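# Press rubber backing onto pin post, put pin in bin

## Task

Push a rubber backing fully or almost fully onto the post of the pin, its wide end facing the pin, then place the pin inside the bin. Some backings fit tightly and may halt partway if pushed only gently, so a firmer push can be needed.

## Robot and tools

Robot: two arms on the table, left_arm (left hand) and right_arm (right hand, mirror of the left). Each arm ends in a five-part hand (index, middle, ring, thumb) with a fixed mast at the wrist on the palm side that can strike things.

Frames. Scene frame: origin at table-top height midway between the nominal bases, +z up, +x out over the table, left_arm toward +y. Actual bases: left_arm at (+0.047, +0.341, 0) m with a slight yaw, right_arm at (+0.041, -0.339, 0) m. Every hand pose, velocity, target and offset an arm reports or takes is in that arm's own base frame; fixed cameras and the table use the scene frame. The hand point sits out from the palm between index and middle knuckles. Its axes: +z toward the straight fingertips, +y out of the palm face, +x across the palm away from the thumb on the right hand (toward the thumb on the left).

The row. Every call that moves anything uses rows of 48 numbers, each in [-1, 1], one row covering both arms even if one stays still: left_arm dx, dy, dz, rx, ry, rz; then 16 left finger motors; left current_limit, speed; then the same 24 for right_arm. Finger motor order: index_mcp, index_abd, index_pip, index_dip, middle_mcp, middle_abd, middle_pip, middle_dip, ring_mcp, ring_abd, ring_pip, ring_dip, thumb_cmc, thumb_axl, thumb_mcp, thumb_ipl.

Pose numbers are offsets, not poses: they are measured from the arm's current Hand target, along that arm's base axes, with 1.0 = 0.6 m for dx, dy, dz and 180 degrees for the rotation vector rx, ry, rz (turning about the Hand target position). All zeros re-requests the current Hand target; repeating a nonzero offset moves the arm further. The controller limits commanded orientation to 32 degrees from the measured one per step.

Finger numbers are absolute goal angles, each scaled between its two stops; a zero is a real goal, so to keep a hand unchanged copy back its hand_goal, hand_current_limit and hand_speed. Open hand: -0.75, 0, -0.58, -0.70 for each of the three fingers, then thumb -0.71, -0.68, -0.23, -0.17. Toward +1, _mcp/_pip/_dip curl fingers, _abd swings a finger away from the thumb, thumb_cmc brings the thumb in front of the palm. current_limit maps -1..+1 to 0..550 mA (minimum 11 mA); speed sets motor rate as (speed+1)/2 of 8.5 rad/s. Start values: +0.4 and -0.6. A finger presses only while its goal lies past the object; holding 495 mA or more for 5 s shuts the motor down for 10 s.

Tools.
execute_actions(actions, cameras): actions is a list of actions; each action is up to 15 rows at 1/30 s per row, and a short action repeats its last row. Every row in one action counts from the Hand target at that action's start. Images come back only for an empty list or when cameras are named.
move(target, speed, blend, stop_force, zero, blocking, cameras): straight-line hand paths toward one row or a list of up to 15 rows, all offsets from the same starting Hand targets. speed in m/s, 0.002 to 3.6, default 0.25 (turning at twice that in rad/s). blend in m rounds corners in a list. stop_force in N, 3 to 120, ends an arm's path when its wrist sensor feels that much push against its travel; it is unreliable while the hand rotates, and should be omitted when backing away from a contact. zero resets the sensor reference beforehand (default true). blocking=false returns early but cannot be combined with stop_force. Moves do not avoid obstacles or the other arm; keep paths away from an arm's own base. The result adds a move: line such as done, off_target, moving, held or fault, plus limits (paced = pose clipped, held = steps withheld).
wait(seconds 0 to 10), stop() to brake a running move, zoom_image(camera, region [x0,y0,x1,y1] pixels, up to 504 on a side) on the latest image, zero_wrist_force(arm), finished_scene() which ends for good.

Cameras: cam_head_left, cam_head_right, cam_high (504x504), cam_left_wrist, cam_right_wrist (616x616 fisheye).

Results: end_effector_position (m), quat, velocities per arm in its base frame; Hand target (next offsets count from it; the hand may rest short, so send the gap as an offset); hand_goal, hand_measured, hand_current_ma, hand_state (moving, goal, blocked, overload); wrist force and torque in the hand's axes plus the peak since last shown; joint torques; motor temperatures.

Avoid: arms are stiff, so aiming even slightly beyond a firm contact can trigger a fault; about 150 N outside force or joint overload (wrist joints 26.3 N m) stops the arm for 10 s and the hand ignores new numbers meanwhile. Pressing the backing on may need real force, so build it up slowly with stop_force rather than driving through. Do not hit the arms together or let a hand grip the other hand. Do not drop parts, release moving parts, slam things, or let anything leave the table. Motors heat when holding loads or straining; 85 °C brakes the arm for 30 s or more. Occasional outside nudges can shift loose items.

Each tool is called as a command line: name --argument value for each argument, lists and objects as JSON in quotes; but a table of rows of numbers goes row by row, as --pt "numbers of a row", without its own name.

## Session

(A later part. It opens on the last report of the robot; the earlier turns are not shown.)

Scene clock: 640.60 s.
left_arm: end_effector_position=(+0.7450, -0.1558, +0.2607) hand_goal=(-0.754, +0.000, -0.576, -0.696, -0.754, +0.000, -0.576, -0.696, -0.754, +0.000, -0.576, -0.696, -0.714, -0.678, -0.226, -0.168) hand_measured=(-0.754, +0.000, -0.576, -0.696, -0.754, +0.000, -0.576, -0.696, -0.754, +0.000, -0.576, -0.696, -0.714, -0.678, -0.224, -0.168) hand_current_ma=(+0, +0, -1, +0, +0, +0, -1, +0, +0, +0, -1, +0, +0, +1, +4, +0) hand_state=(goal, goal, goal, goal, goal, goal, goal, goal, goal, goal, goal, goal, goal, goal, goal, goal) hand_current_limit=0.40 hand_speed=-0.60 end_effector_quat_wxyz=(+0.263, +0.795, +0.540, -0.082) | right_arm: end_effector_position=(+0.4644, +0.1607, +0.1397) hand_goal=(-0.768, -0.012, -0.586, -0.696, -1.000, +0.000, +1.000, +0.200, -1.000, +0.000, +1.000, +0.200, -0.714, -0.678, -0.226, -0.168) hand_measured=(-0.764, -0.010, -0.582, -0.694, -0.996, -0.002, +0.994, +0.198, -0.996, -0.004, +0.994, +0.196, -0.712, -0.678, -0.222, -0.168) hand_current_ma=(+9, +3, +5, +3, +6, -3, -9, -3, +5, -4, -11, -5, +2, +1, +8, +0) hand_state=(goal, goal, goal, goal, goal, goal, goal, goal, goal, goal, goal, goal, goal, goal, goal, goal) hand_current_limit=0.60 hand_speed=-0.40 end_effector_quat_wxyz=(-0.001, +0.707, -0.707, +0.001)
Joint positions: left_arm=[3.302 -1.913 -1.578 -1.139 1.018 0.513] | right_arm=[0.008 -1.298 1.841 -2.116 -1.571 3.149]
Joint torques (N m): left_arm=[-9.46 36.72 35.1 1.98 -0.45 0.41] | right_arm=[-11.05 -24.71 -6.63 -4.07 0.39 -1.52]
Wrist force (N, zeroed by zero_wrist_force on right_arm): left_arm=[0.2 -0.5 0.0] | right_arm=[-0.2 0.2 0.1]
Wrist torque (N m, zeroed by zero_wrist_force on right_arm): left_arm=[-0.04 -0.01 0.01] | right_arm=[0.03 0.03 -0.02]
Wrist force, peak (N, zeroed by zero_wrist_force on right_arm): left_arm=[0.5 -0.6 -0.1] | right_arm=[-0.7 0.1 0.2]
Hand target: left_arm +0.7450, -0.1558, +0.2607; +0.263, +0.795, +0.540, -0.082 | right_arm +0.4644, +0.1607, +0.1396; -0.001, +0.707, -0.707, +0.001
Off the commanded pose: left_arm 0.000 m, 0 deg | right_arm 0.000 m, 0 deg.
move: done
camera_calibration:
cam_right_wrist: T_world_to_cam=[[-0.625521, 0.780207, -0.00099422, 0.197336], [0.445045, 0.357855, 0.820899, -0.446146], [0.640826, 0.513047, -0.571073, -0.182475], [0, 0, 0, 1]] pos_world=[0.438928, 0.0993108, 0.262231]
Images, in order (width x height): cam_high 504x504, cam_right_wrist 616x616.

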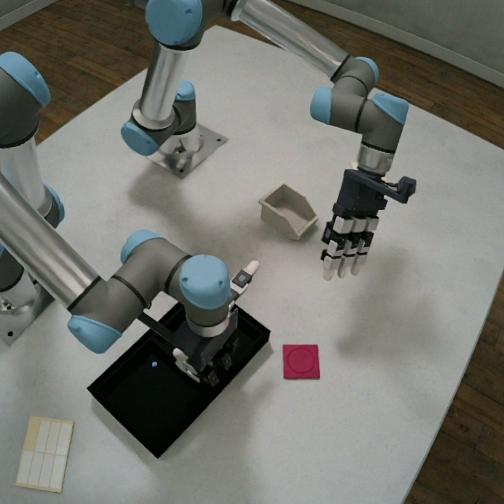

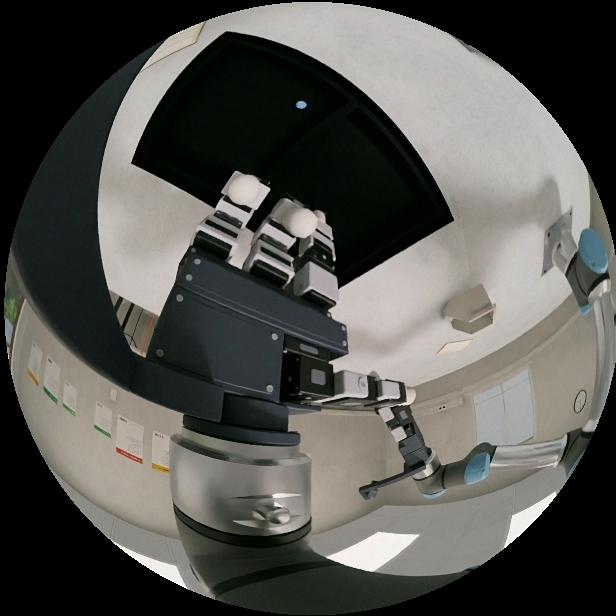

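move --target '[0,0,0,0,0,0,-0.754,0,-0.576,-0.696,-0.754,0,-0.576,-0.696,-0.754,0,-0.576,-0.696,-0.714,-0.678,-0.226,-0.168,0.4,-0.6,0,0,-0.0005,0,0,0,-0.767,-0.012,-0.585,-0.696,-1,0,1,0.2,-1,0,1,0.2,-0.714,-0.678,-0.226,-0.168,0.6,-0.4]' --speed 0.01

move --target '[0,0,0,0,0,0,-0.754,0,-0.576,-0.696,-0.754,0,-0.576,-0.696,-0.754,0,-0.576,-0.696,-0.714,-0.678,-0.226,-0.168,0.4,-0.6,0,0,-0.0005,0,0,0,-0.767,-0.012,-0.585,-0.696,-1,0,1,0.2,-1,0,1,0.2,-0.714,-0.678,-0.226,-0.168,0.6,-0.4]' --speed 0.01

move --target '[0,0,0,0,0,0,-0.754,0,-0.576,-0.696,-0.754,0,-0.576,-0.696,-0.754,0,-0.576,-0.696,-0.714,-0.678,-0.226,-0.168,0.4,-0.6,0,0,-0.0005,0,0,0,-0.767,-0.012,-0.585,-0.696,-1,0,1,0.2,-1,0,1,0.2,-0.714,-0.678,-0.226,-0.168,0.6,-0.4]' --speed 0.01 --cameras '["cam_high"]'

Scene clock: 641.67 s.
left_arm: end_effector_position=(+0.7450, -0.1558, +0.2607) hand_goal=(-0.754, +0.000, -0.576, -0.696, -0.754, +0.000, -0.576, -0.696, -0.754, +0.000, -0.576, -0.696, -0.714, -0.678, -0.226, -0.168) hand_measured=(-0.754, +0.000, -0.576, -0.696, -0.754, +0.000, -0.576, -0.696, -0.754, +0.000, -0.576, -0.696, -0.714, -0.678, -0.224, -0.168) hand_current_ma=(+0, +0, -1, +0, +0, +0, -1, +0, +0, +0, -1, +0, +0, +1, +4, +0) hand_state=(goal, goal, goal, goal, goal, goal, goal, goal, goal, goal, goal, goal, goal, goal, goal, goal) hand_current_limit=0.40 hand_speed=-0.60 end_effector_quat_wxyz=(+0.263, +0.795, +0.540, -0.082) | right_arm: end_effector_position=(+0.4644, +0.1607, +0.1393) hand_goal=(-0.768, -0.012, -0.586, -0.696, -1.000, +0.000, +1.000, +0.200, -1.000, +0.000, +1.000, +0.200, -0.714, -0.678, -0.226, -0.168) hand_measured=(-0.764, -0.010, -0.582, -0.694, -0.996, -0.002, +0.994, +0.198, -0.996, -0.004, +0.994, +0.196, -0.712, -0.678, -0.222, -0.168) hand_current_ma=(+9, +3, +5, +3, +6, -3, -9, -3, +5, -4, -11, -5, +2, +1, +8, +0) hand_state=(goal, goal, goal, goal, goal, goal, goal, goal, goal, goal, goal, goal, goal, goal, goal, goal) hand_current_limit=0.60 hand_speed=-0.40 end_effector_quat_wxyz=(-0.001, +0.707, -0.707, +0.001)
Joint positions: left_arm=[3.302 -1.913 -1.578 -1.139 1.018 0.513] | right_arm=[0.008 -1.298 1.842 -2.117 -1.571 3.149]
Joint torques (N m): left_arm=[-9.21 37.06 35.66 2.01 -0.49 0.56] | right_arm=[-11.29 -23.95 -5.36 -4.17 0.7 -1.38]
Wrist force (N, zeroed by zero_wrist_force on right_arm): left_arm=[0.3 -0.6 -0.2] | right_arm=[-0.3 -0.1 0.0]
Wrist torque (N m, zeroed by zero_wrist_force on right_arm): left_arm=[-0.03 -0.04 0.03] | right_arm=[-0.02 0.04 -0.04]
Wrist force, peak (N, zeroed by zero_wrist_force on right_arm): left_arm=[0.3 -0.6 -0.2] | right_arm=[-0.5 -0.2 0.1]
Hand target: left_arm +0.7450, -0.1558, +0.2607; +0.263, +0.795, +0.540, -0.082 | right_arm +0.4644, +0.1607, +0.1393; -0.001, +0.707, -0.707, +0.001
Off the commanded pose: left_arm 0.000 m, 0 deg | right_arm 0.000 m, 0 deg.
move: done

Scene clock: 642.37 s.
left_arm: end_effector_position=(+0.7450, -0.1558, +0.2607) hand_goal=(-0.754, +0.000, -0.576, -0.696, -0.754, +0.000, -0.576, -0.696, -0.754, +0.000, -0.576, -0.696, -0.714, -0.678, -0.226, -0.168) hand_measured=(-0.754, +0.000, -0.576, -0.696, -0.754, +0.000, -0.576, -0.696, -0.754, +0.000, -0.576, -0.696, -0.714, -0.678, -0.224, -0.168) hand_current_ma=(+0, +0, -1, +0, +0, +0, -1, +0, +0, +0, -1, +0, +0, +1, +4, +0) hand_state=(goal, goal, goal, goal, goal, goal, goal, goal, goal, goal, goal, goal, goal, goal, goal, goal) hand_current_limit=0.40 hand_speed=-0.60 end_effector_quat_wxyz=(+0.263, +0.795, +0.540, -0.082) | right_arm: end_effector_position=(+0.4644, +0.1607, +0.1390) hand_goal=(-0.768, -0.012, -0.586, -0.696, -1.000, +0.000, +1.000, +0.200, -1.000, +0.000, +1.000, +0.200, -0.714, -0.678, -0.226, -0.168) hand_measured=(-0.764, -0.010, -0.582, -0.694, -0.996, -0.002, +0.994, +0.198, -0.996, -0.004, +0.994, +0.196, -0.712, -0.678, -0.222, -0.168) hand_current_ma=(+9, +3, +5, +3, +6, -3, -9, -3, +5, -4, -11, -5, +2, +1, +8, +0) hand_state=(goal, goal, goal, goal, goal, goal, goal, goal, goal, goal, goal, goal, goal, goal, goal, goal) hand_current_limit=0.60 hand_speed=-0.40 end_effector_quat_wxyz=(-0.001, +0.707, -0.707, +0.001)
Joint positions: left_arm=[3.302 -1.913 -1.578 -1.139 1.018 0.513] | right_arm=[0.008 -1.297 1.842 -2.118 -1.571 3.149]
Joint torques (N m): left_arm=[-8.62 36.85 35.18 1.91 -0.49 0.59] | right_arm=[-11.09 -24.27 -6.46 -4.18 0.55 -1.39]
Wrist force (N, zeroed by zero_wrist_force on right_arm): left_arm=[0.2 -0.6 0.1] | right_arm=[-0.5 0.1 -0.1]
Wrist torque (N m, zeroed by zero_wrist_force on right_arm): left_arm=[-0.04 -0.01 0.01] | right_arm=[0.02 0.07 -0.05]
Wrist force, peak (N, zeroed by zero_wrist_force on right_arm): left_arm=[0.3 -0.6 -0.5] | right_arm=[-0.6 0.2 -0.2]
Hand target: left_arm +0.7450, -0.1558, +0.2607; +0.263, +0.795, +0.540, -0.082 | right_arm +0.4644, +0.1607, +0.1390; -0.001, +0.707, -0.707, +0.001
Off the commanded pose: left_arm 0.000 m, 0 deg | right_arm 0.000 m, 0 deg.
move: done

Scene clock: 643.07 s.
left_arm: end_effector_position=(+0.7450, -0.1558, +0.2607) hand_goal=(-0.754, +0.000, -0.576, -0.696, -0.754, +0.000, -0.576, -0.696, -0.754, +0.000, -0.576, -0.696, -0.714, -0.678, -0.226, -0.168) hand_measured=(-0.754, +0.000, -0.576, -0.696, -0.754, +0.000, -0.576, -0.696, -0.754, +0.000, -0.576, -0.696, -0.714, -0.678, -0.224, -0.168) hand_current_ma=(+0, +0, -1, +0, +0, +0, -1, +0, +0, +0, -1, +0, +0, +1, +4, +0) hand_state=(goal, goal, goal, goal, goal, goal, goal, goal, goal, goal, goal, goal, goal, goal, goal, goal) hand_current_limit=0.40 hand_speed=-0.60 end_effector_quat_wxyz=(+0.263, +0.795, +0.540, -0.082) | right_arm: end_effector_position=(+0.4644, +0.1607, +0.1387) hand_goal=(-0.768, -0.012, -0.586, -0.696, -1.000, +0.000, +1.000, +0.200, -1.000, +0.000, +1.000, +0.200, -0.714, -0.678, -0.226, -0.168) hand_measured=(-0.764, -0.010, -0.582, -0.694, -0.996, -0.002, +0.994, +0.198, -0.996, -0.004, +0.994, +0.196, -0.712, -0.678, -0.222, -0.168) hand_current_ma=(+9, +3, +5, +3, +6, -3, -9, -3, +5, -4, -11, -5, +2, +1, +8, +0) hand_state=(goal, goal, goal, goal, goal, goal, goal, goal, goal, goal, goal, goal, goal, goal, goal, goal) hand_current_limit=0.60 hand_speed=-0.40 end_effector_quat_wxyz=(-0.001, +0.707, -0.707, +0.001)
Joint positions: left_arm=[3.302 -1.913 -1.578 -1.139 1.018 0.513] | right_arm=[0.008 -1.297 1.842 -2.119 -1.571 3.149]
Joint torques (N m): left_arm=[-8.75 36.36 34.82 2.02 -0.6 0.41] | right_arm=[-11.86 -24.45 -6.64 -4.18 0.55 -1.41]
Wrist force (N, zeroed by zero_wrist_force on right_arm): left_arm=[0.0 -0.4 -0.1] | right_arm=[-0.2 -0.1 -0.1]
Wrist torque (N m, zeroed by zero_wrist_force on right_arm): left_arm=[-0.02 0.01 0.00] | right_arm=[0.00 0.03 -0.03]
Wrist force, peak (N, zeroed by zero_wrist_force on right_arm): left_arm=[0.3 -0.7 -0.1] | right_arm=[-0.7 -0.1 0.1]
Hand target: left_arm +0.7450, -0.1558, +0.2607; +0.263, +0.795, +0.540, -0.082 | right_arm +0.4644, +0.1607, +0.1387; -0.001, +0.707, -0.707, +0.001
Off the commanded pose: left_arm 0.000 m, 0 deg | right_arm 0.000 m, 0 deg.
move: done
Images, in order (width x height): cam_high 504x504.

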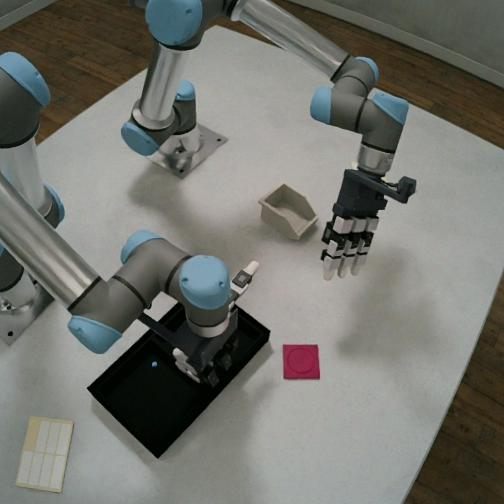

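move --target '[0,0,0,0,0,0,-0.754,0,-0.576,-0.696,-0.754,0,-0.576,-0.696,-0.754,0,-0.576,-0.696,-0.714,-0.678,-0.226,-0.168,0.4,-0.6,0,0,-0.0005,0,0,0,-0.767,-0.012,-0.585,-0.696,-1,0,1,0.2,-1,0,1,0.2,-0.714,-0.678,-0.226,-0.168,0.6,-0.4]' --speed 0.01

move --target '[0,0,0,0,0,0,-0.754,0,-0.576,-0.696,-0.754,0,-0.576,-0.696,-0.754,0,-0.576,-0.696,-0.714,-0.678,-0.226,-0.168,0.4,-0.6,0,0,-0.0005,0,0,0,-0.767,-0.012,-0.585,-0.696,-1,0,1,0.2,-1,0,1,0.2,-0.714,-0.678,-0.226,-0.168,0.6,-0.4]' --speed 0.01

Scene clock: 644.10 s.
left_arm: end_effector_position=(+0.7450, -0.1558, +0.2607) hand_goal=(-0.754, +0.000, -0.576, -0.696, -0.754, +0.000, -0.576, -0.696, -0.754, +0.000, -0.576, -0.696, -0.714, -0.678, -0.226, -0.168) hand_measured=(-0.754, +0.000, -0.576, -0.696, -0.754, +0.000, -0.576, -0.696, -0.754, +0.000, -0.576, -0.696, -0.714, -0.678, -0.224, -0.168) hand_current_ma=(+0, +0, -1, +0, +0, +0, -1, +0, +0, +0, -1, +0, +0, +1, +4, +0) hand_state=(goal, goal, goal, goal, goal, goal, goal, goal, goal, goal, goal, goal, goal, goal, goal, goal) hand_current_limit=0.40 hand_speed=-0.60 end_effector_quat_wxyz=(+0.263, +0.795, +0.540, -0.082) | right_arm: end_effector_position=(+0.4644, +0.1607, +0.1384) hand_goal=(-0.768, -0.012, -0.586, -0.696, -1.000, +0.000, +1.000, +0.200, -1.000, +0.000, +1.000, +0.200, -0.714, -0.678, -0.226, -0.168) hand_measured=(-0.764, -0.010, -0.582, -0.694, -0.996, -0.002, +0.994, +0.198, -0.996, -0.004, +0.994, +0.196, -0.712, -0.678, -0.222, -0.168) hand_current_ma=(+9, +3, +5, +3, +6, -3, -9, -3, +5, -4, -11, -5, +2, +1, +8, +0) hand_state=(goal, goal, goal, goal, goal, goal, goal, goal, goal, goal, goal, goal, goal, goal, goal, goal) hand_current_limit=0.60 hand_speed=-0.40 end_effector_quat_wxyz=(-0.001, +0.707, -0.707, +0.001)
Joint positions: left_arm=[3.302 -1.913 -1.578 -1.139 1.018 0.513] | right_arm=[0.008 -1.297 1.843 -2.12 -1.571 3.149]
Joint torques (N m): left_arm=[-8.91 36.38 35.37 1.88 -0.47 0.54] | right_arm=[-11.88 -25.16 -6.2 -4.23 0.62 -1.43]
Wrist force (N, zeroed by zero_wrist_force on right_arm): left_arm=[0.4 -0.5 -0.1] | right_arm=[-0.3 -0.2 -0.1]
Wrist torque (N m, zeroed by zero_wrist_force on right_arm): left_arm=[-0.02 -0.04 0.03] | right_arm=[-0.02 0.05 -0.05]
Wrist force, peak (N, zeroed by zero_wrist_force on right_arm): left_arm=[0.2 -0.7 -0.2] | right_arm=[-0.6 0.2 0.0]
Hand target: left_arm +0.7450, -0.1558, +0.2607; +0.263, +0.795, +0.540, -0.082 | right_arm +0.4644, +0.1607, +0.1384; -0.001, +0.707, -0.707, +0.001
Off the commanded pose: left_arm 0.000 m, 0 deg | right_arm 0.000 m, 0 deg.
move: done

Scene clock: 644.80 s.
left_arm: end_effector_position=(+0.7450, -0.1558, +0.2607) hand_goal=(-0.754, +0.000, -0.576, -0.696, -0.754, +0.000, -0.576, -0.696, -0.754, +0.000, -0.576, -0.696, -0.714, -0.678, -0.226, -0.168) hand_measured=(-0.754, +0.000, -0.576, -0.696, -0.754, +0.000, -0.576, -0.696, -0.754, +0.000, -0.576, -0.696, -0.714, -0.678, -0.224, -0.168) hand_current_ma=(+0, +0, -1, +0, +0, +0, -1, +0, +0, +0, -1, +0, +0, +1, +4, +0) hand_state=(goal, goal, goal, goal, goal, goal, goal, goal, goal, goal, goal, goal, goal, goal, goal, goal) hand_current_limit=0.40 hand_speed=-0.60 end_effector_quat_wxyz=(+0.263, +0.795, +0.540, -0.082) | right_arm: end_effector_position=(+0.4644, +0.1607, +0.1381) hand_goal=(-0.768, -0.012, -0.586, -0.696, -1.000, +0.000, +1.000, +0.200, -1.000, +0.000, +1.000, +0.200, -0.714, -0.678, -0.226, -0.168) hand_measured=(-0.764, -0.010, -0.582, -0.694, -0.996, -0.002, +0.994, +0.198, -0.996, -0.004, +0.994, +0.196, -0.712, -0.678, -0.222, -0.168) hand_current_ma=(+9, +3, +5, +3, +6, -3, -9, -3, +5, -4, -11, -5, +2, +1, +8, +0) hand_state=(goal, goal, goal, goal, goal, goal, goal, goal, goal, goal, goal, goal, goal, goal, goal, goal) hand_current_limit=0.60 hand_speed=-0.40 end_effector_quat_wxyz=(-0.001, +0.707, -0.707, +0.001)
Joint positions: left_arm=[3.302 -1.913 -1.578 -1.139 1.018 0.513] | right_arm=[0.008 -1.296 1.843 -2.12 -1.571 3.149]
Joint torques (N m): left_arm=[-8.21 36.79 35.69 2 -0.4 0.61] | right_arm=[-11.76 -24.53 -5.37 -4.29 0.39 -1.37]
Wrist force (N, zeroed by zero_wrist_force on right_arm): left_arm=[0.2 -0.6 -0.1] | right_arm=[-0.2 0.2 0.0]
Wrist torque (N m, zeroed by zero_wrist_force on right_arm): left_arm=[-0.04 -0.02 0.02] | right_arm=[0.03 0.03 -0.03]
Wrist force, peak (N, zeroed by zero_wrist_force on right_arm): left_arm=[0.0 -0.7 -0.3] | right_arm=[-0.7 0.1 -0.1]
Hand target: left_arm +0.7450, -0.1558, +0.2607; +0.263, +0.795, +0.540, -0.082 | right_arm +0.4644, +0.1607, +0.1381; -0.001, +0.707, -0.707, +0.001
Off the commanded pose: left_arm 0.000 m, 0 deg | right_arm 0.000 m, 0 deg.
move: done

move --target '[0,0,0,0,0,0,-0.754,0,-0.576,-0.696,-0.754,0,-0.576,-0.696,-0.754,0,-0.576,-0.696,-0.714,-0.678,-0.226,-0.168,0.4,-0.6,0,0,-0.0004,0,0,0,-0.767,-0.012,-0.585,-0.696,-1,0,1,0.2,-1,0,1,0.2,-0.714,-0.678,-0.226,-0.168,0.6,-0.4]' --speed 0.01

move --target '[0,0,0,0,0,0,-0.754,0,-0.576,-0.696,-0.754,0,-0.576,-0.696,-0.754,0,-0.576,-0.696,-0.714,-0.678,-0.226,-0.168,0.4,-0.6,0,0,-0.0004,0,0,0,-0.767,-0.012,-0.585,-0.696,-1,0,1,0.2,-1,0,1,0.2,-0.714,-0.678,-0.226,-0.168,0.6,-0.4]' --speed 0.01

Scene clock: 645.93 s.
left_arm: end_effector_position=(+0.7450, -0.1558, +0.2607) hand_goal=(-0.754, +0.000, -0.576, -0.696, -0.754, +0.000, -0.576, -0.696, -0.754, +0.000, -0.576, -0.696, -0.714, -0.678, -0.226, -0.168) hand_measured=(-0.754, +0.000, -0.576, -0.696, -0.754, +0.000, -0.576, -0.696, -0.754, +0.000, -0.576, -0.696, -0.714, -0.678, -0.224, -0.168) hand_current_ma=(+0, +0, -1, +0, +0, +0, -1, +0, +0, +0, -1, +0, +0, +1, +4, +0) hand_state=(goal, goal, goal, goal, goal, goal, goal, goal, goal, goal, goal, goal, goal, goal, goal, goal) hand_current_limit=0.40 hand_speed=-0.60 end_effector_quat_wxyz=(+0.263, +0.795, +0.540, -0.082) | right_arm: end_effector_position=(+0.4644, +0.1607, +0.1378) hand_goal=(-0.768, -0.012, -0.586, -0.696, -1.000, +0.000, +1.000, +0.200, -1.000, +0.000, +1.000, +0.200, -0.714, -0.678, -0.226, -0.168) hand_measured=(-0.764, -0.010, -0.582, -0.694, -0.996, -0.002, +0.994, +0.198, -0.996, -0.004, +0.994, +0.196, -0.712, -0.678, -0.222, -0.168) hand_current_ma=(+9, +3, +5, +3, +6, -3, -9, -3, +5, -4, -11, -5, +2, +1, +8, +0) hand_state=(goal, goal, goal, goal, goal, goal, goal, goal, goal, goal, goal, goal, goal, goal, goal, goal) hand_current_limit=0.60 hand_speed=-0.40 end_effector_quat_wxyz=(-0.001, +0.707, -0.707, +0.001)
Joint positions: left_arm=[3.302 -1.913 -1.578 -1.139 1.018 0.513] | right_arm=[0.008 -1.296 1.843 -2.121 -1.571 3.149]
Joint torques (N m): left_arm=[-8.08 37.07 35.66 1.96 -0.39 0.38] | right_arm=[-10.82 -24.16 -5.48 -4.3 0.63 -1.3]
Wrist force (N, zeroed by zero_wrist_force on right_arm): left_arm=[0.3 -0.4 -0.1] | right_arm=[-0.4 -0.1 -0.6]
Wrist torque (N m, zeroed by zero_wrist_force on right_arm): left_arm=[-0.01 -0.03 0.02] | right_arm=[0.04 0.04 -0.04]
Wrist force, peak (N, zeroed by zero_wrist_force on right_arm): left_arm=[0.4 -0.6 -0.2] | right_arm=[-0.5 0.2 -0.8]
Hand target: left_arm +0.7450, -0.1558, +0.2607; +0.263, +0.795, +0.540, -0.082 | right_arm +0.4644, +0.1607, +0.1378; -0.001, +0.707, -0.707, +0.001
Off the commanded pose: left_arm 0.000 m, 0 deg | right_arm 0.000 m, 0 deg.
move: done

Scene clock: 646.63 s.
left_arm: end_effector_position=(+0.7450, -0.1558, +0.2607) hand_goal=(-0.754, +0.000, -0.576, -0.696, -0.754, +0.000, -0.576, -0.696, -0.754, +0.000, -0.576, -0.696, -0.714, -0.678, -0.226, -0.168) hand_measured=(-0.754, +0.000, -0.576, -0.696, -0.754, +0.000, -0.576, -0.696, -0.754, +0.000, -0.576, -0.696, -0.714, -0.678, -0.224, -0.168) hand_current_ma=(+0, +0, -1, +0, +0, +0, -1, +0, +0, +0, -1, +0, +0, +1, +4, +0) hand_state=(goal, goal, goal, goal, goal, goal, goal, goal, goal, goal, goal, goal, goal, goal, goal, goal) hand_current_limit=0.40 hand_speed=-0.60 end_effector_quat_wxyz=(+0.263, +0.795, +0.540, -0.082) | right_arm: end_effector_position=(+0.4644, +0.1607, +0.1376) hand_goal=(-0.768, -0.012, -0.586, -0.696, -1.000, +0.000, +1.000, +0.200, -1.000, +0.000, +1.000, +0.200, -0.714, -0.678, -0.226, -0.168) hand_measured=(-0.764, -0.010, -0.582, -0.694, -0.996, -0.002, +0.994, +0.198, -0.996, -0.004, +0.994, +0.196, -0.712, -0.678, -0.222, -0.168) hand_current_ma=(+9, +3, +5, +2, +6, -3, -9, -3, +5, -4, -11, -5, +2, +1, +8, +0) hand_state=(goal, goal, goal, goal, goal, goal, goal, goal, goal, goal, goal, goal, goal, goal, goal, goal) hand_current_limit=0.60 hand_speed=-0.40 end_effector_quat_wxyz=(-0.001, +0.707, -0.707, +0.001)
Joint positions: left_arm=[3.302 -1.913 -1.578 -1.139 1.018 0.513] | right_arm=[0.008 -1.296 1.844 -2.122 -1.571 3.149]
Joint torques (N m): left_arm=[-8.75 37.05 35.25 1.94 -0.5 0.43] | right_arm=[-11.68 -23 -4.46 -4.19 0.36 -1.34]
Wrist force (N, zeroed by zero_wrist_force on right_arm): left_arm=[0.4 -0.6 -0.2] | right_arm=[-0.2 0.4 -3.1]
Wrist torque (N m, zeroed by zero_wrist_force on right_arm): left_arm=[-0.03 -0.04 0.03] | right_arm=[0.26 0.03 -0.03]
Wrist force, peak (N, zeroed by zero_wrist_force on right_arm): left_arm=[0.4 -0.6 -0.2] | right_arm=[-0.2 0.4 -3.1]
Hand target: left_arm +0.7450, -0.1558, +0.2607; +0.263, +0.795, +0.540, -0.082 | right_arm +0.4644, +0.1607, +0.1376; -0.001, +0.707, -0.707, +0.001
Off the commanded pose: left_arm 0.000 m, 0 deg | right_arm 0.000 m, 0 deg.
move: done

move --pt "0 0 0 0 0 0 -0.754 0 -0.576 -0.696 -0.754 0 -0.576 -0.696 -0.754 0 -0.576 -0.696 -0.714 -0.678 -0.226 -0.168 0.4 -0.6 0 0 0.0457 0 0 0 -0.767 -0.012 -0.585 -0.696 -1 0 1 0.2 -1 0 1 0.2 -0.714 -0.678 -0.226 -0.168 0.6 -0.4" --pt "0 0 0 0 0 0 -0.754 0 -0.576 -0.696 -0.754 0 -0.576 -0.696 -0.754 0 -0.576 -0.696 -0.714 -0.678 -0.226 -0.168 0.4 -0.6 0 0.0422 0.0457 0 0 0 -0.767 -0.012 -0.585 -0.696 -1 0 1 0.2 -1 0 1 0.2 -0.714 -0.678 -0.226 -0.168 0.6 -0.4" --speed 0.1 --cameras '["cam_right_wrist","cam_high","cam_head_left","cam_head_right"]'

Scene clock: 649.23 s.
left_arm: end_effector_position=(+0.7450, -0.1558, +0.2607) hand_goal=(-0.754, +0.000, -0.576, -0.696, -0.754, +0.000, -0.576, -0.696, -0.754, +0.000, -0.576, -0.696, -0.714, -0.678, -0.226, -0.168) hand_measured=(-0.754, +0.000, -0.576, -0.696, -0.754, +0.000, -0.576, -0.696, -0.754, +0.000, -0.576, -0.696, -0.714, -0.678, -0.224, -0.168) hand_current_ma=(+0, +0, -1, +0, +0, +0, -1, +0, +0, +0, -1, +0, +0, +1, +4, +0) hand_state=(goal, goal, goal, goal, goal, goal, goal, goal, goal, goal, goal, goal, goal, goal, goal, goal) hand_current_limit=0.40 hand_speed=-0.60 end_effector_quat_wxyz=(+0.263, +0.795, +0.540, -0.082) | right_arm: end_effector_position=(+0.4644, +0.1859, +0.1650) hand_goal=(-0.768, -0.012, -0.586, -0.696, -1.000, +0.000, +1.000, +0.200, -1.000, +0.000, +1.000, +0.200, -0.714, -0.678, -0.226, -0.168) hand_measured=(-0.764, -0.010, -0.584, -0.694, -0.996, -0.002, +0.994, +0.198, -0.996, -0.004, +0.994, +0.196, -0.712, -0.678, -0.222, -0.168) hand_current_ma=(+7, +3, +4, +2, +6, -3, -9, -3, +5, -4, -11, -5, +2, +1, +8, +0) hand_state=(goal, goal, goal, goal, goal, goal, goal, goal, goal, goal, goal, goal, goal, goal, goal, goal) hand_current_limit=0.60 hand_speed=-0.40 end_effector_quat_wxyz=(-0.001, +0.707, -0.707, +0.001)
Joint positions: left_arm=[3.302 -1.913 -1.578 -1.139 1.018 0.513] | right_arm=[0.054 -1.314 1.787 -2.047 -1.571 3.195]
Joint torques (N m): left_arm=[-8.53 37.08 35.11 1.94 -0.55 0.44] | right_arm=[12.63 -25.23 -34.08 -0.39 -1.29 1.89]
Wrist force (N, zeroed by zero_wrist_force on right_arm): left_arm=[0.2 -0.4 -0.1] | right_arm=[-0.2 -0.3 0.1]
Wrist torque (N m, zeroed by zero_wrist_force on right_arm): left_arm=[0.00 -0.01 0.01] | right_arm=[-0.05 0.01 -0.12]
Wrist force, peak (N, zeroed by zero_wrist_force on right_arm): left_arm=[0.4 -0.8 0.0] | right_arm=[-0.2 0.4 -3.4]
Hand target: left_arm +0.7450, -0.1558, +0.2607; +0.263, +0.795, +0.540, -0.082 | right_arm +0.4644, +0.1860, +0.1650; -0.001, +0.707, -0.707, +0.001
Off the commanded pose: left_arm 0.000 m, 0 deg | right_arm 0.000 m, 0 deg.
move: done
camera_calibration:
cam_right_wrist: T_world_to_cam=[[-0.625493, 0.780229, -0.000943174, 0.17767], [0.445084, 0.357806, 0.820899, -0.475944], [0.640827, 0.513047, -0.571073, -0.180955], [0, 0, 0, 1]] pos_world=[0.438927, 0.124511, 0.287531]
Images, in order (width x height): cam_head_left 504x504, cam_head_right 504x504, cam_high 504x504, cam_right_wrist 616x616.

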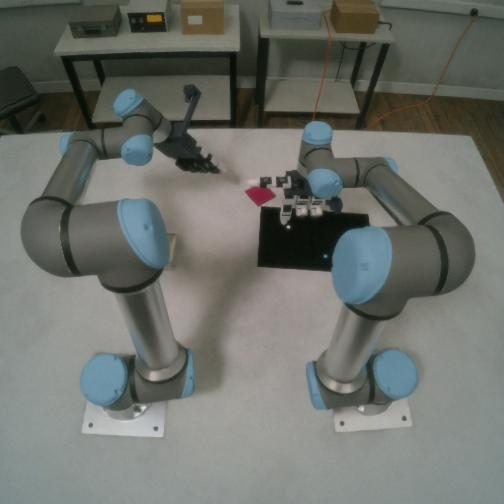

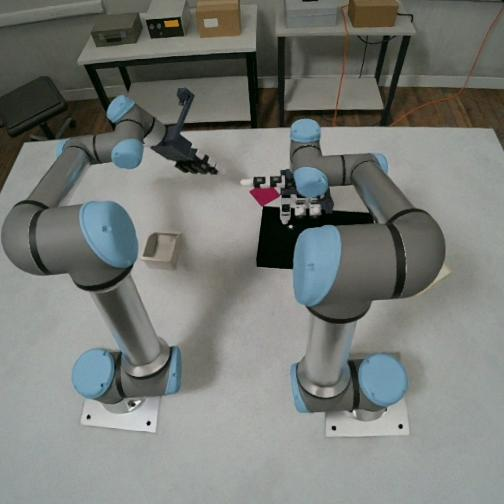

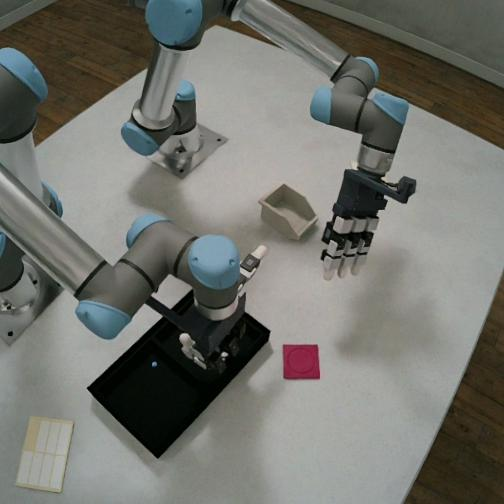

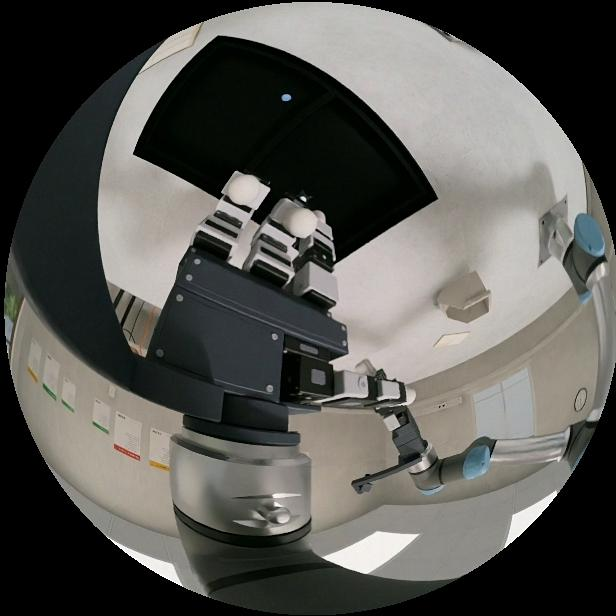

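zoom_image --camera "cam_right_wrist" --region '[280, 178, 330, 228]'

zoom_image --camera "cam_head_left" --region '[270, 205, 310, 245]'

zoom_image --camera "cam_head_right" --region '[270, 205, 310, 245]'

Scaled by 10.080 from the camera's 616x616 image, which has a finer 880x880 frame.

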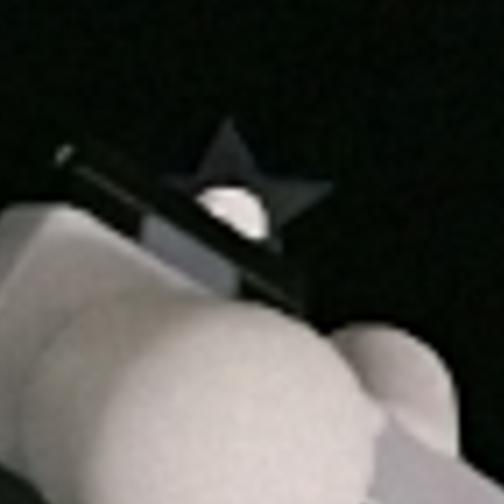

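Scaled by 12.600 from the camera's 504x504 image, which has a finer 720x720 frame.

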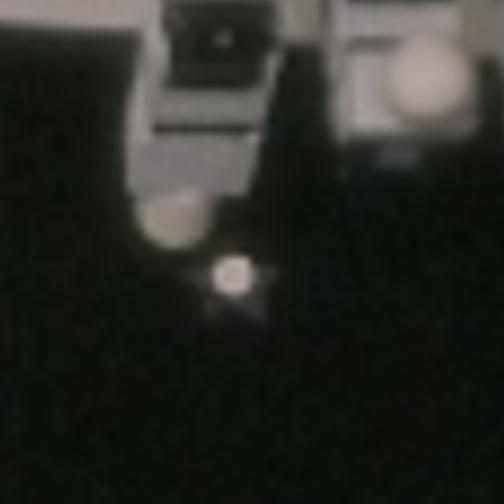

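Scaled by 12.600 from the camera's 504x504 image, which has a finer 720x720 frame.

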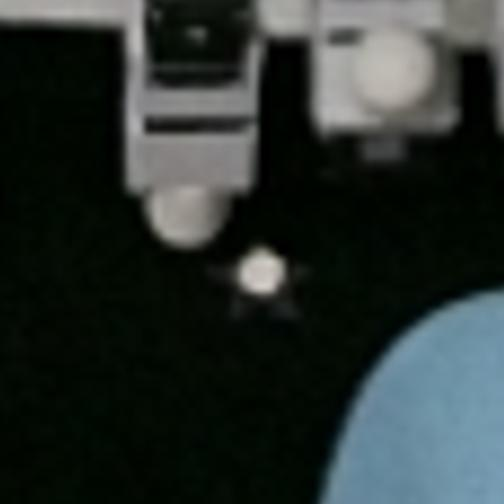

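move --target '[0,0,0,0,0,0,-0.754,0,-0.576,-0.696,-0.754,0,-0.576,-0.696,-0.754,0,-0.576,-0.696,-0.714,-0.678,-0.226,-0.168,0.4,-0.6,0,-0.1,0,0,0,0,-0.767,-0.012,-0.585,-0.696,-1,0,1,0.2,-1,0,1,0.2,-0.714,-0.678,-0.226,-0.168,0.6,-0.4]' --speed 0.15 --cameras '["cam_right_wrist","cam_high"]'

zoom_image --camera "cam_right_wrist" --region '[318, 185, 368, 235]'

Scene clock: 651.13 s.
left_arm: end_effector_position=(+0.7450, -0.1558, +0.2607) hand_goal=(-0.754, +0.000, -0.576, -0.696, -0.754, +0.000, -0.576, -0.696, -0.754, +0.000, -0.576, -0.696, -0.714, -0.678, -0.226, -0.168) hand_measured=(-0.754, +0.000, -0.576, -0.696, -0.754, +0.000, -0.576, -0.696, -0.754, +0.000, -0.576, -0.696, -0.714, -0.678, -0.224, -0.168) hand_current_ma=(+0, +0, -1, +0, +0, +0, -1, +0, +0, +0, -1, +0, +0, +1, +4, +0) hand_state=(goal, goal, goal, goal, goal, goal, goal, goal, goal, goal, goal, goal, goal, goal, goal, goal) hand_current_limit=0.40 hand_speed=-0.60 end_effector_quat_wxyz=(+0.263, +0.795, +0.540, -0.082) | right_arm: end_effector_position=(+0.4644, +0.1261, +0.1650) hand_goal=(-0.768, -0.012, -0.586, -0.696, -1.000, +0.000, +1.000, +0.200, -1.000, +0.000, +1.000, +0.200, -0.714, -0.678, -0.226, -0.168) hand_measured=(-0.764, -0.010, -0.584, -0.694, -0.996, -0.002, +0.994, +0.198, -0.996, -0.004, +0.994, +0.196, -0.712, -0.678, -0.222, -0.168) hand_current_ma=(+7, +3, +4, +2, +6, -3, -9, -3, +5, -4, -11, -5, +2, +1, +8, +0) hand_state=(goal, goal, goal, goal, goal, goal, goal, goal, goal, goal, goal, goal, goal, goal, goal, goal) hand_current_limit=0.60 hand_speed=-0.40 end_effector_quat_wxyz=(-0.001, +0.707, -0.707, +0.001)
Joint positions: left_arm=[3.302 -1.913 -1.578 -1.139 1.018 0.513] | right_arm=[-0.055 -1.345 1.828 -2.056 -1.57 3.086]
Joint torques (N m): left_arm=[-8.87 36.62 34.97 2.09 -0.54 0.52] | right_arm=[-11.5 -37.8 -6.98 -4.17 1.08 -1.32]
Wrist force (N, zeroed by zero_wrist_force on right_arm): left_arm=[0.2 -0.4 -0.1] | right_arm=[-0.3 0.1 0.0]
Wrist torque (N m, zeroed by zero_wrist_force on right_arm): left_arm=[-0.01 -0.01 0.02] | right_arm=[0.02 0.04 -0.01]
Wrist force, peak (N, zeroed by zero_wrist_force on right_arm): left_arm=[0.1 -0.8 -0.1] | right_arm=[-1.1 -0.3 -0.5]
Hand target: left_arm +0.7450, -0.1558, +0.2607; +0.263, +0.795, +0.540, -0.082 | right_arm +0.4644, +0.1260, +0.1650; -0.001, +0.707, -0.707, +0.001
Off the commanded pose: left_arm 0.000 m, 0 deg | right_arm 0.000 m, 0 deg.
move: done
camera_calibration:
cam_right_wrist: T_world_to_cam=[[-0.625493, 0.780229, -0.000943459, 0.224328], [0.445136, 0.357849, 0.820852, -0.454559], [0.64079, 0.513018, -0.57114, -0.150238], [0, 0, 0, 1]] pos_world=[0.438927, 0.0647109, 0.287531]
Images, in order (width x height): cam_high 504x504, cam_right_wrist 616x616.

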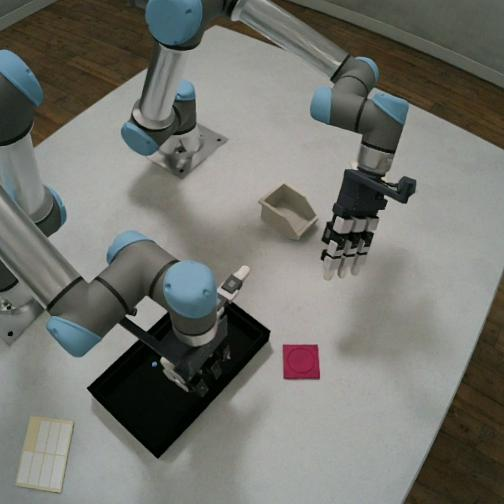

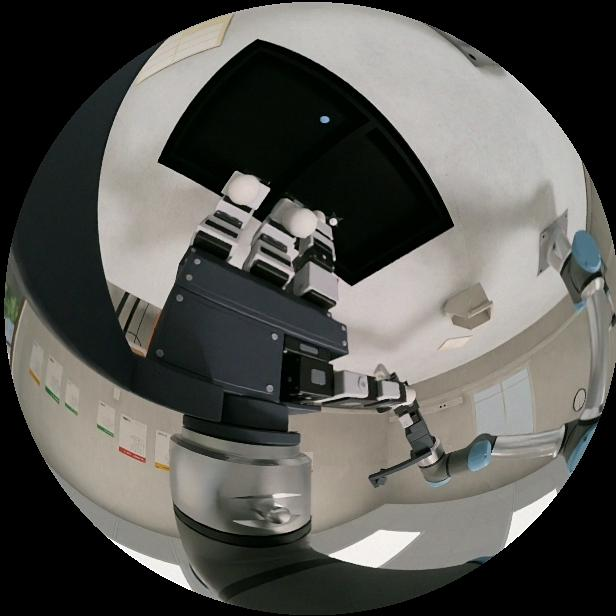

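Scaled by 10.080 from the camera's 616x616 image, which has a finer 880x880 frame.

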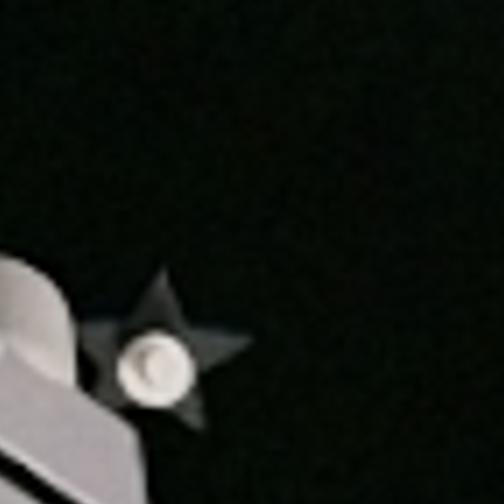

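zoom_image --camera "cam_right_wrist" --region '[323, 207, 347, 231]'

zoom_image --camera "cam_high" --region '[208, 338, 238, 368]'

Scaled by 21.000 from the camera's 616x616 image, which has a finer 880x880 frame.

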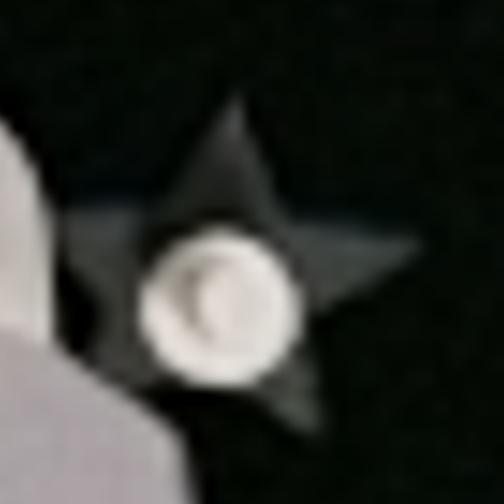

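Scaled by 16.800 from the camera's 504x504 image, which has a finer 720x720 frame.

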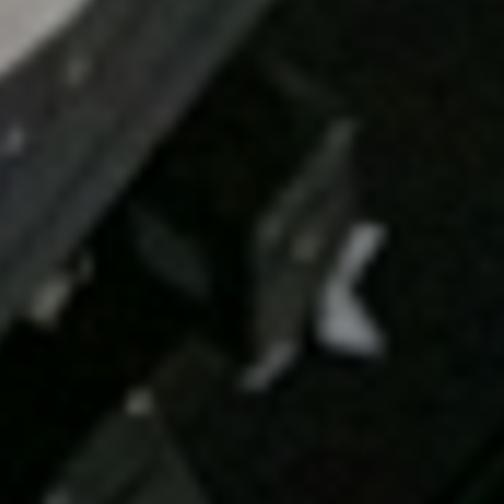

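move --pt "0 0 0 0 0 0 -0.754 0 -0.576 -0.696 -0.754 0 -0.576 -0.696 -0.754 0 -0.576 -0.696 -0.714 -0.678 -0.226 -0.168 0.4 -0.6 0 0 0.0583 0 0 0 -0.767 -0.012 -0.585 -0.696 -1 0 1 0.2 -1 0 1 0.2 -0.714 -0.678 -0.226 -0.168 0.6 -0.4" --pt "0 0 0 0 0 0 -0.754 0 -0.576 -0.696 -0.754 0 -0.576 -0.696 -0.754 0 -0.576 -0.696 -0.714 -0.678 -0.226 -0.168 0.4 -0.6 0.0072 0.0477 0.0583 0 0 0 -0.754 0.31 -0.576 -0.696 -1 0 1 0.2 -0.754 -0.31 -0.576 -0.696 -0.714 -0.678 -0.226 -0.168 0.6 -0.4" --pt "0 0 0 0 0 0 -0.754 0 -0.576 -0.696 -0.754 0 -0.576 -0.696 -0.754 0 -0.576 -0.696 -0.714 -0.678 -0.226 -0.168 0.4 -0.6 0.0072 0.0477 -0.0083 0 0 0 -0.754 0.31 -0.576 -0.696 -1 0 1 0.2 -0.754 -0.31 -0.576 -0.696 -0.714 -0.678 -0.226 -0.168 0.6 -0.4" --speed 0.15 --cameras '["cam_right_wrist","cam_high"]'

zoom_image --camera "cam_right_wrist" --region '[308, 195, 338, 225]'

Scene clock: 658.60 s.
left_arm: end_effector_position=(+0.7450, -0.1558, +0.2607) hand_goal=(-0.754, +0.000, -0.576, -0.696, -0.754, +0.000, -0.576, -0.696, -0.754, +0.000, -0.576, -0.696, -0.714, -0.678, -0.226, -0.168) hand_measured=(-0.754, +0.000, -0.576, -0.696, -0.754, +0.000, -0.576, -0.696, -0.754, +0.000, -0.576, -0.696, -0.714, -0.678, -0.224, -0.168) hand_current_ma=(+0, +0, -1, +0, +0, +0, -1, +0, +0, +0, -1, +0, +0, +1, +4, +0) hand_state=(goal, goal, goal, goal, goal, goal, goal, goal, goal, goal, goal, goal, goal, goal, goal, goal) hand_current_limit=0.40 hand_speed=-0.60 end_effector_quat_wxyz=(+0.263, +0.795, +0.540, -0.082) | right_arm: end_effector_position=(+0.4687, +0.1546, +0.1601) hand_goal=(-0.754, +0.310, -0.576, -0.696, -1.000, +0.000, +1.000, +0.200, -0.754, -0.310, -0.576, -0.696, -0.714, -0.678, -0.226, -0.168) hand_measured=(-0.754, +0.304, -0.578, -0.694, -0.996, -0.002, +0.994, +0.198, -0.756, -0.306, -0.574, -0.694, -0.712, -0.678, -0.222, -0.168) hand_current_ma=(-1, -7, -3, +2, +6, -3, -9, -3, -1, +6, +4, +4, +2, +1, +8, +0) hand_state=(goal, goal, goal, goal, goal, goal, goal, goal, goal, goal, goal, goal, goal, goal, goal, goal) hand_current_limit=0.60 hand_speed=-0.40 end_effector_quat_wxyz=(-0.001, +0.707, -0.707, +0.001)
Joint positions: left_arm=[3.302 -1.913 -1.578 -1.139 1.018 0.513] | right_arm=[-0.003 -1.317 1.806 -2.062 -1.571 3.138]
Joint torques (N m): left_arm=[-8.96 36.37 35.29 1.88 -0.54 0.55] | right_arm=[7.4 -25.43 -5.17 -4.11 0.77 -0.47]
Wrist force (N, zeroed by zero_wrist_force on right_arm): left_arm=[0.2 -0.5 -0.1] | right_arm=[-0.4 0.0 -0.1]
Wrist torque (N m, zeroed by zero_wrist_force on right_arm): left_arm=[-0.02 -0.02 0.02] | right_arm=[0.00 0.06 -0.13]
Wrist force, peak (N, zeroed by zero_wrist_force on right_arm): left_arm=[0.2 -0.8 -0.1] | right_arm=[-1.1 0.1 0.1]
Hand target: left_arm +0.7450, -0.1558, +0.2607; +0.263, +0.795, +0.540, -0.082 | right_arm +0.4687, +0.1546, +0.1600; -0.001, +0.707, -0.707, +0.001
Off the commanded pose: left_arm 0.000 m, 0 deg | right_arm 0.000 m, 0 deg.
move: done
camera_calibration:
cam_right_wrist: T_world_to_cam=[[-0.625529, 0.780201, -0.00100713, 0.204876], [0.445087, 0.35791, 0.820852, -0.462679], [0.64079, 0.513018, -0.57114, -0.170477], [0, 0, 0, 1]] pos_world=[0.443327, 0.0932107, 0.282631]
Images, in order (width x height): cam_high 504x504, cam_right_wrist 616x616.

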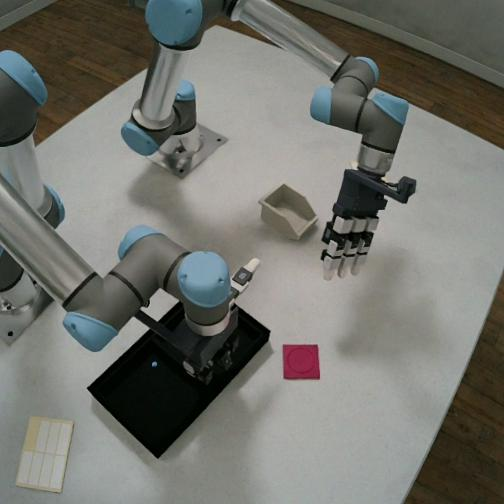

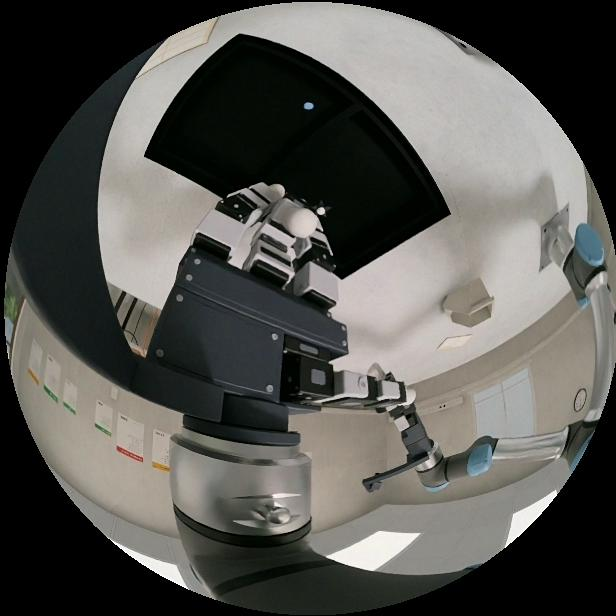

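Scaled by 16.800 from the camera's 616x616 image, which has a finer 880x880 frame.

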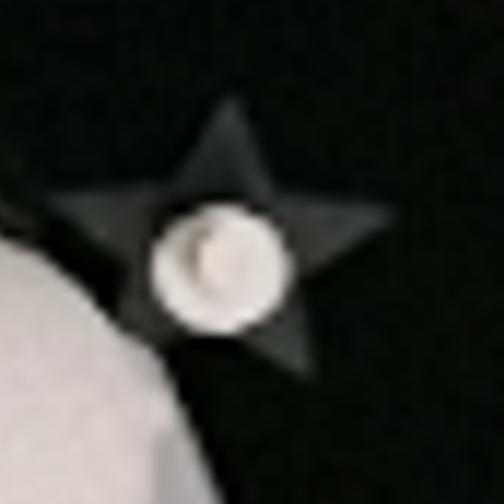

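move --pt "0 0 0 0 0 0 -0.754 0 -0.576 -0.696 -0.754 0 -0.576 -0.696 -0.754 0 -0.576 -0.696 -0.714 -0.678 -0.226 -0.168 0.4 -0.6 0.006 0.0913 0 0 0 0 -0.754 0.31 -0.576 -0.696 -1 0 1 0.2 -0.754 -0.31 -0.576 -0.696 -0.714 -0.678 -0.226 -0.168 0.6 -0.4" --pt "0 0 0 0 0 0 -0.754 0 -0.576 -0.696 -0.754 0 -0.576 -0.696 -0.754 0 -0.576 -0.696 -0.714 -0.678 -0.226 -0.168 0.4 -0.6 0.006 0.0913 -0.054 0 0 0 -0.754 0.31 -0.576 -0.696 -1 0 1 0.2 -0.754 -0.31 -0.576 -0.696 -0.714 -0.678 -0.226 -0.168 0.6 -0.4" --speed '[0.15,0.04]' --cameras '["cam_high"]'

zoom_image --camera "cam_high" --region '[195, 325, 245, 375]'

Scene clock: 661.97 s.
left_arm: end_effector_position=(+0.7450, -0.1558, +0.2607) hand_goal=(-0.754, +0.000, -0.576, -0.696, -0.754, +0.000, -0.576, -0.696, -0.754, +0.000, -0.576, -0.696, -0.714, -0.678, -0.226, -0.168) hand_measured=(-0.754, +0.000, -0.576, -0.696, -0.754, +0.000, -0.576, -0.696, -0.754, +0.000, -0.576, -0.696, -0.714, -0.678, -0.224, -0.168) hand_current_ma=(+0, +0, -1, +0, +0, +0, -1, +0, +0, +0, -1, +0, +0, +1, +4, +0) hand_state=(goal, goal, goal, goal, goal, goal, goal, goal, goal, goal, goal, goal, goal, goal, goal, goal) hand_current_limit=0.40 hand_speed=-0.60 end_effector_quat_wxyz=(+0.263, +0.795, +0.540, -0.082) | right_arm: end_effector_position=(+0.4723, +0.2094, +0.1277) hand_goal=(-0.754, +0.310, -0.576, -0.696, -1.000, +0.000, +1.000, +0.200, -0.754, -0.310, -0.576, -0.696, -0.714, -0.678, -0.226, -0.168) hand_measured=(-0.754, +0.304, -0.578, -0.694, -0.996, -0.002, +0.994, +0.198, -0.754, -0.306, -0.574, -0.694, -0.712, -0.678, -0.222, -0.168) hand_current_ma=(-1, -7, -3, +2, +6, -3, -9, -3, -1, +6, +4, +4, +2, +1, +8, +0) hand_state=(goal, goal, goal, goal, goal, goal, goal, goal, goal, goal, goal, goal, goal, goal, goal, goal) hand_current_limit=0.60 hand_speed=-0.40 end_effector_quat_wxyz=(-0.001, +0.707, -0.707, +0.001)
Joint positions: left_arm=[3.302 -1.913 -1.578 -1.139 1.018 0.513] | right_arm=[0.095 -1.238 1.793 -2.129 -1.571 3.235]
Joint torques (N m): left_arm=[-9.12 36.33 34.86 2.05 -0.45 0.52] | right_arm=[13.59 -27.03 -6.08 -4.06 -0.83 1.64]
Wrist force (N, zeroed by zero_wrist_force on right_arm): left_arm=[0.2 -0.8 -0.1] | right_arm=[-0.5 0.0 0.1]
Wrist torque (N m, zeroed by zero_wrist_force on right_arm): left_arm=[-0.05 -0.02 0.02] | right_arm=[0.01 0.04 -0.15]
Wrist force, peak (N, zeroed by zero_wrist_force on right_arm): left_arm=[0.2 -0.8 -0.1] | right_arm=[-1.0 -0.3 -0.3]
Hand target: left_arm +0.7450, -0.1558, +0.2607; +0.263, +0.795, +0.540, -0.082 | right_arm +0.4723, +0.2094, +0.1276; -0.001, +0.707, -0.707, +0.001
Off the commanded pose: left_arm 0.000 m, 0 deg | right_arm 0.000 m, 0 deg.
move: done
Images, in order (width x height): cam_high 504x504.

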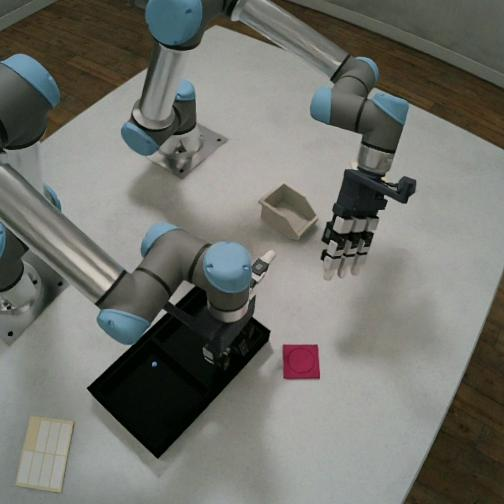

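Scaled by 10.080 from the camera's 504x504 image, which has a finer 720x720 frame.

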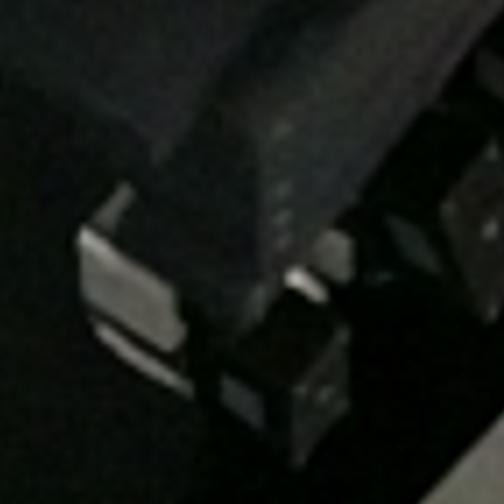

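move --pt "0 0 0 0 0 0 -0.754 0 -0.576 -0.696 -0.754 0 -0.576 -0.696 -0.754 0 -0.576 -0.696 -0.714 -0.678 -0.226 -0.168 0.4 -0.6 0 0 0 0 0 0 -0.754 0.36 -0.576 -0.696 -1 0 1 0.2 -0.754 -0.36 -0.576 -0.696 -0.714 -0.678 -0.226 -0.168 0.6 -0.8" --pt "0 0 0 0 0 0 -0.754 0 -0.576 -0.696 -0.754 0 -0.576 -0.696 -0.754 0 -0.576 -0.696 -0.714 -0.678 -0.226 -0.168 0.4 -0.6 0 0 0 0 0 0 -0.754 0.4 -0.576 -0.696 -1 0 1 0.2 -0.754 -0.4 -0.576 -0.696 -0.714 -0.678 -0.226 -0.168 0.6 -0.9" --speed 0.05

Scene clock: 663.17 s.
left_arm: end_effector_position=(+0.7450, -0.1558, +0.2607) hand_goal=(-0.754, +0.000, -0.576, -0.696, -0.754, +0.000, -0.576, -0.696, -0.754, +0.000, -0.576, -0.696, -0.714, -0.678, -0.226, -0.168) hand_measured=(-0.754, +0.000, -0.576, -0.696, -0.754, +0.000, -0.576, -0.696, -0.754, +0.000, -0.576, -0.696, -0.714, -0.678, -0.224, -0.168) hand_current_ma=(+0, +0, -1, +0, +0, +0, -1, +0, +0, +0, -1, +0, +0, +1, +4, +0) hand_state=(goal, goal, goal, goal, goal, goal, goal, goal, goal, goal, goal, goal, goal, goal, goal, goal) hand_current_limit=0.40 hand_speed=-0.60 end_effector_quat_wxyz=(+0.263, +0.795, +0.540, -0.082) | right_arm: end_effector_position=(+0.4723, +0.2094, +0.1276) hand_goal=(-0.754, +0.400, -0.576, -0.696, -1.000, +0.000, +1.000, +0.200, -0.754, -0.400, -0.576, -0.696, -0.714, -0.678, -0.226, -0.168) hand_measured=(-0.754, +0.372, -0.578, -0.694, -0.996, -0.002, +0.994, +0.198, -0.754, -0.374, -0.574, -0.694, -0.712, -0.678, -0.222, -0.168) hand_current_ma=(-1, -58, -3, +2, +6, -3, -9, -3, -1, +56, +4, +4, +2, +1, +8, +0) hand_state=(goal, blocked, goal, goal, goal, goal, goal, goal, goal, blocked, goal, goal, goal, goal, goal, goal) hand_current_limit=0.60 hand_speed=-0.90 end_effector_quat_wxyz=(-0.001, +0.707, -0.707, +0.001)
Joint positions: left_arm=[3.302 -1.913 -1.578 -1.139 1.018 0.513] | right_arm=[0.095 -1.238 1.793 -2.129 -1.571 3.235]
Joint torques (N m): left_arm=[-8.58 36.51 34.93 1.96 -0.46 0.61] | right_arm=[13.54 -26.93 -5.58 -3.98 0.47 1.63]
Wrist force (N, zeroed by zero_wrist_force on right_arm): left_arm=[0.2 -0.7 -0.2] | right_arm=[-0.3 -0.1 -0.6]
Wrist torque (N m, zeroed by zero_wrist_force on right_arm): left_arm=[-0.03 -0.02 0.03] | right_arm=[0.04 0.03 -0.13]
Wrist force, peak (N, zeroed by zero_wrist_force on right_arm): left_arm=[0.3 -0.7 -0.1] | right_arm=[-0.6 -0.1 -0.6]
Hand target: left_arm +0.7450, -0.1558, +0.2607; +0.263, +0.795, +0.540, -0.082 | right_arm +0.4723, +0.2094, +0.1276; -0.001, +0.707, -0.707, +0.001
Off the commanded pose: left_arm 0.000 m, 0 deg | right_arm 0.000 m, 0 deg.
move: done


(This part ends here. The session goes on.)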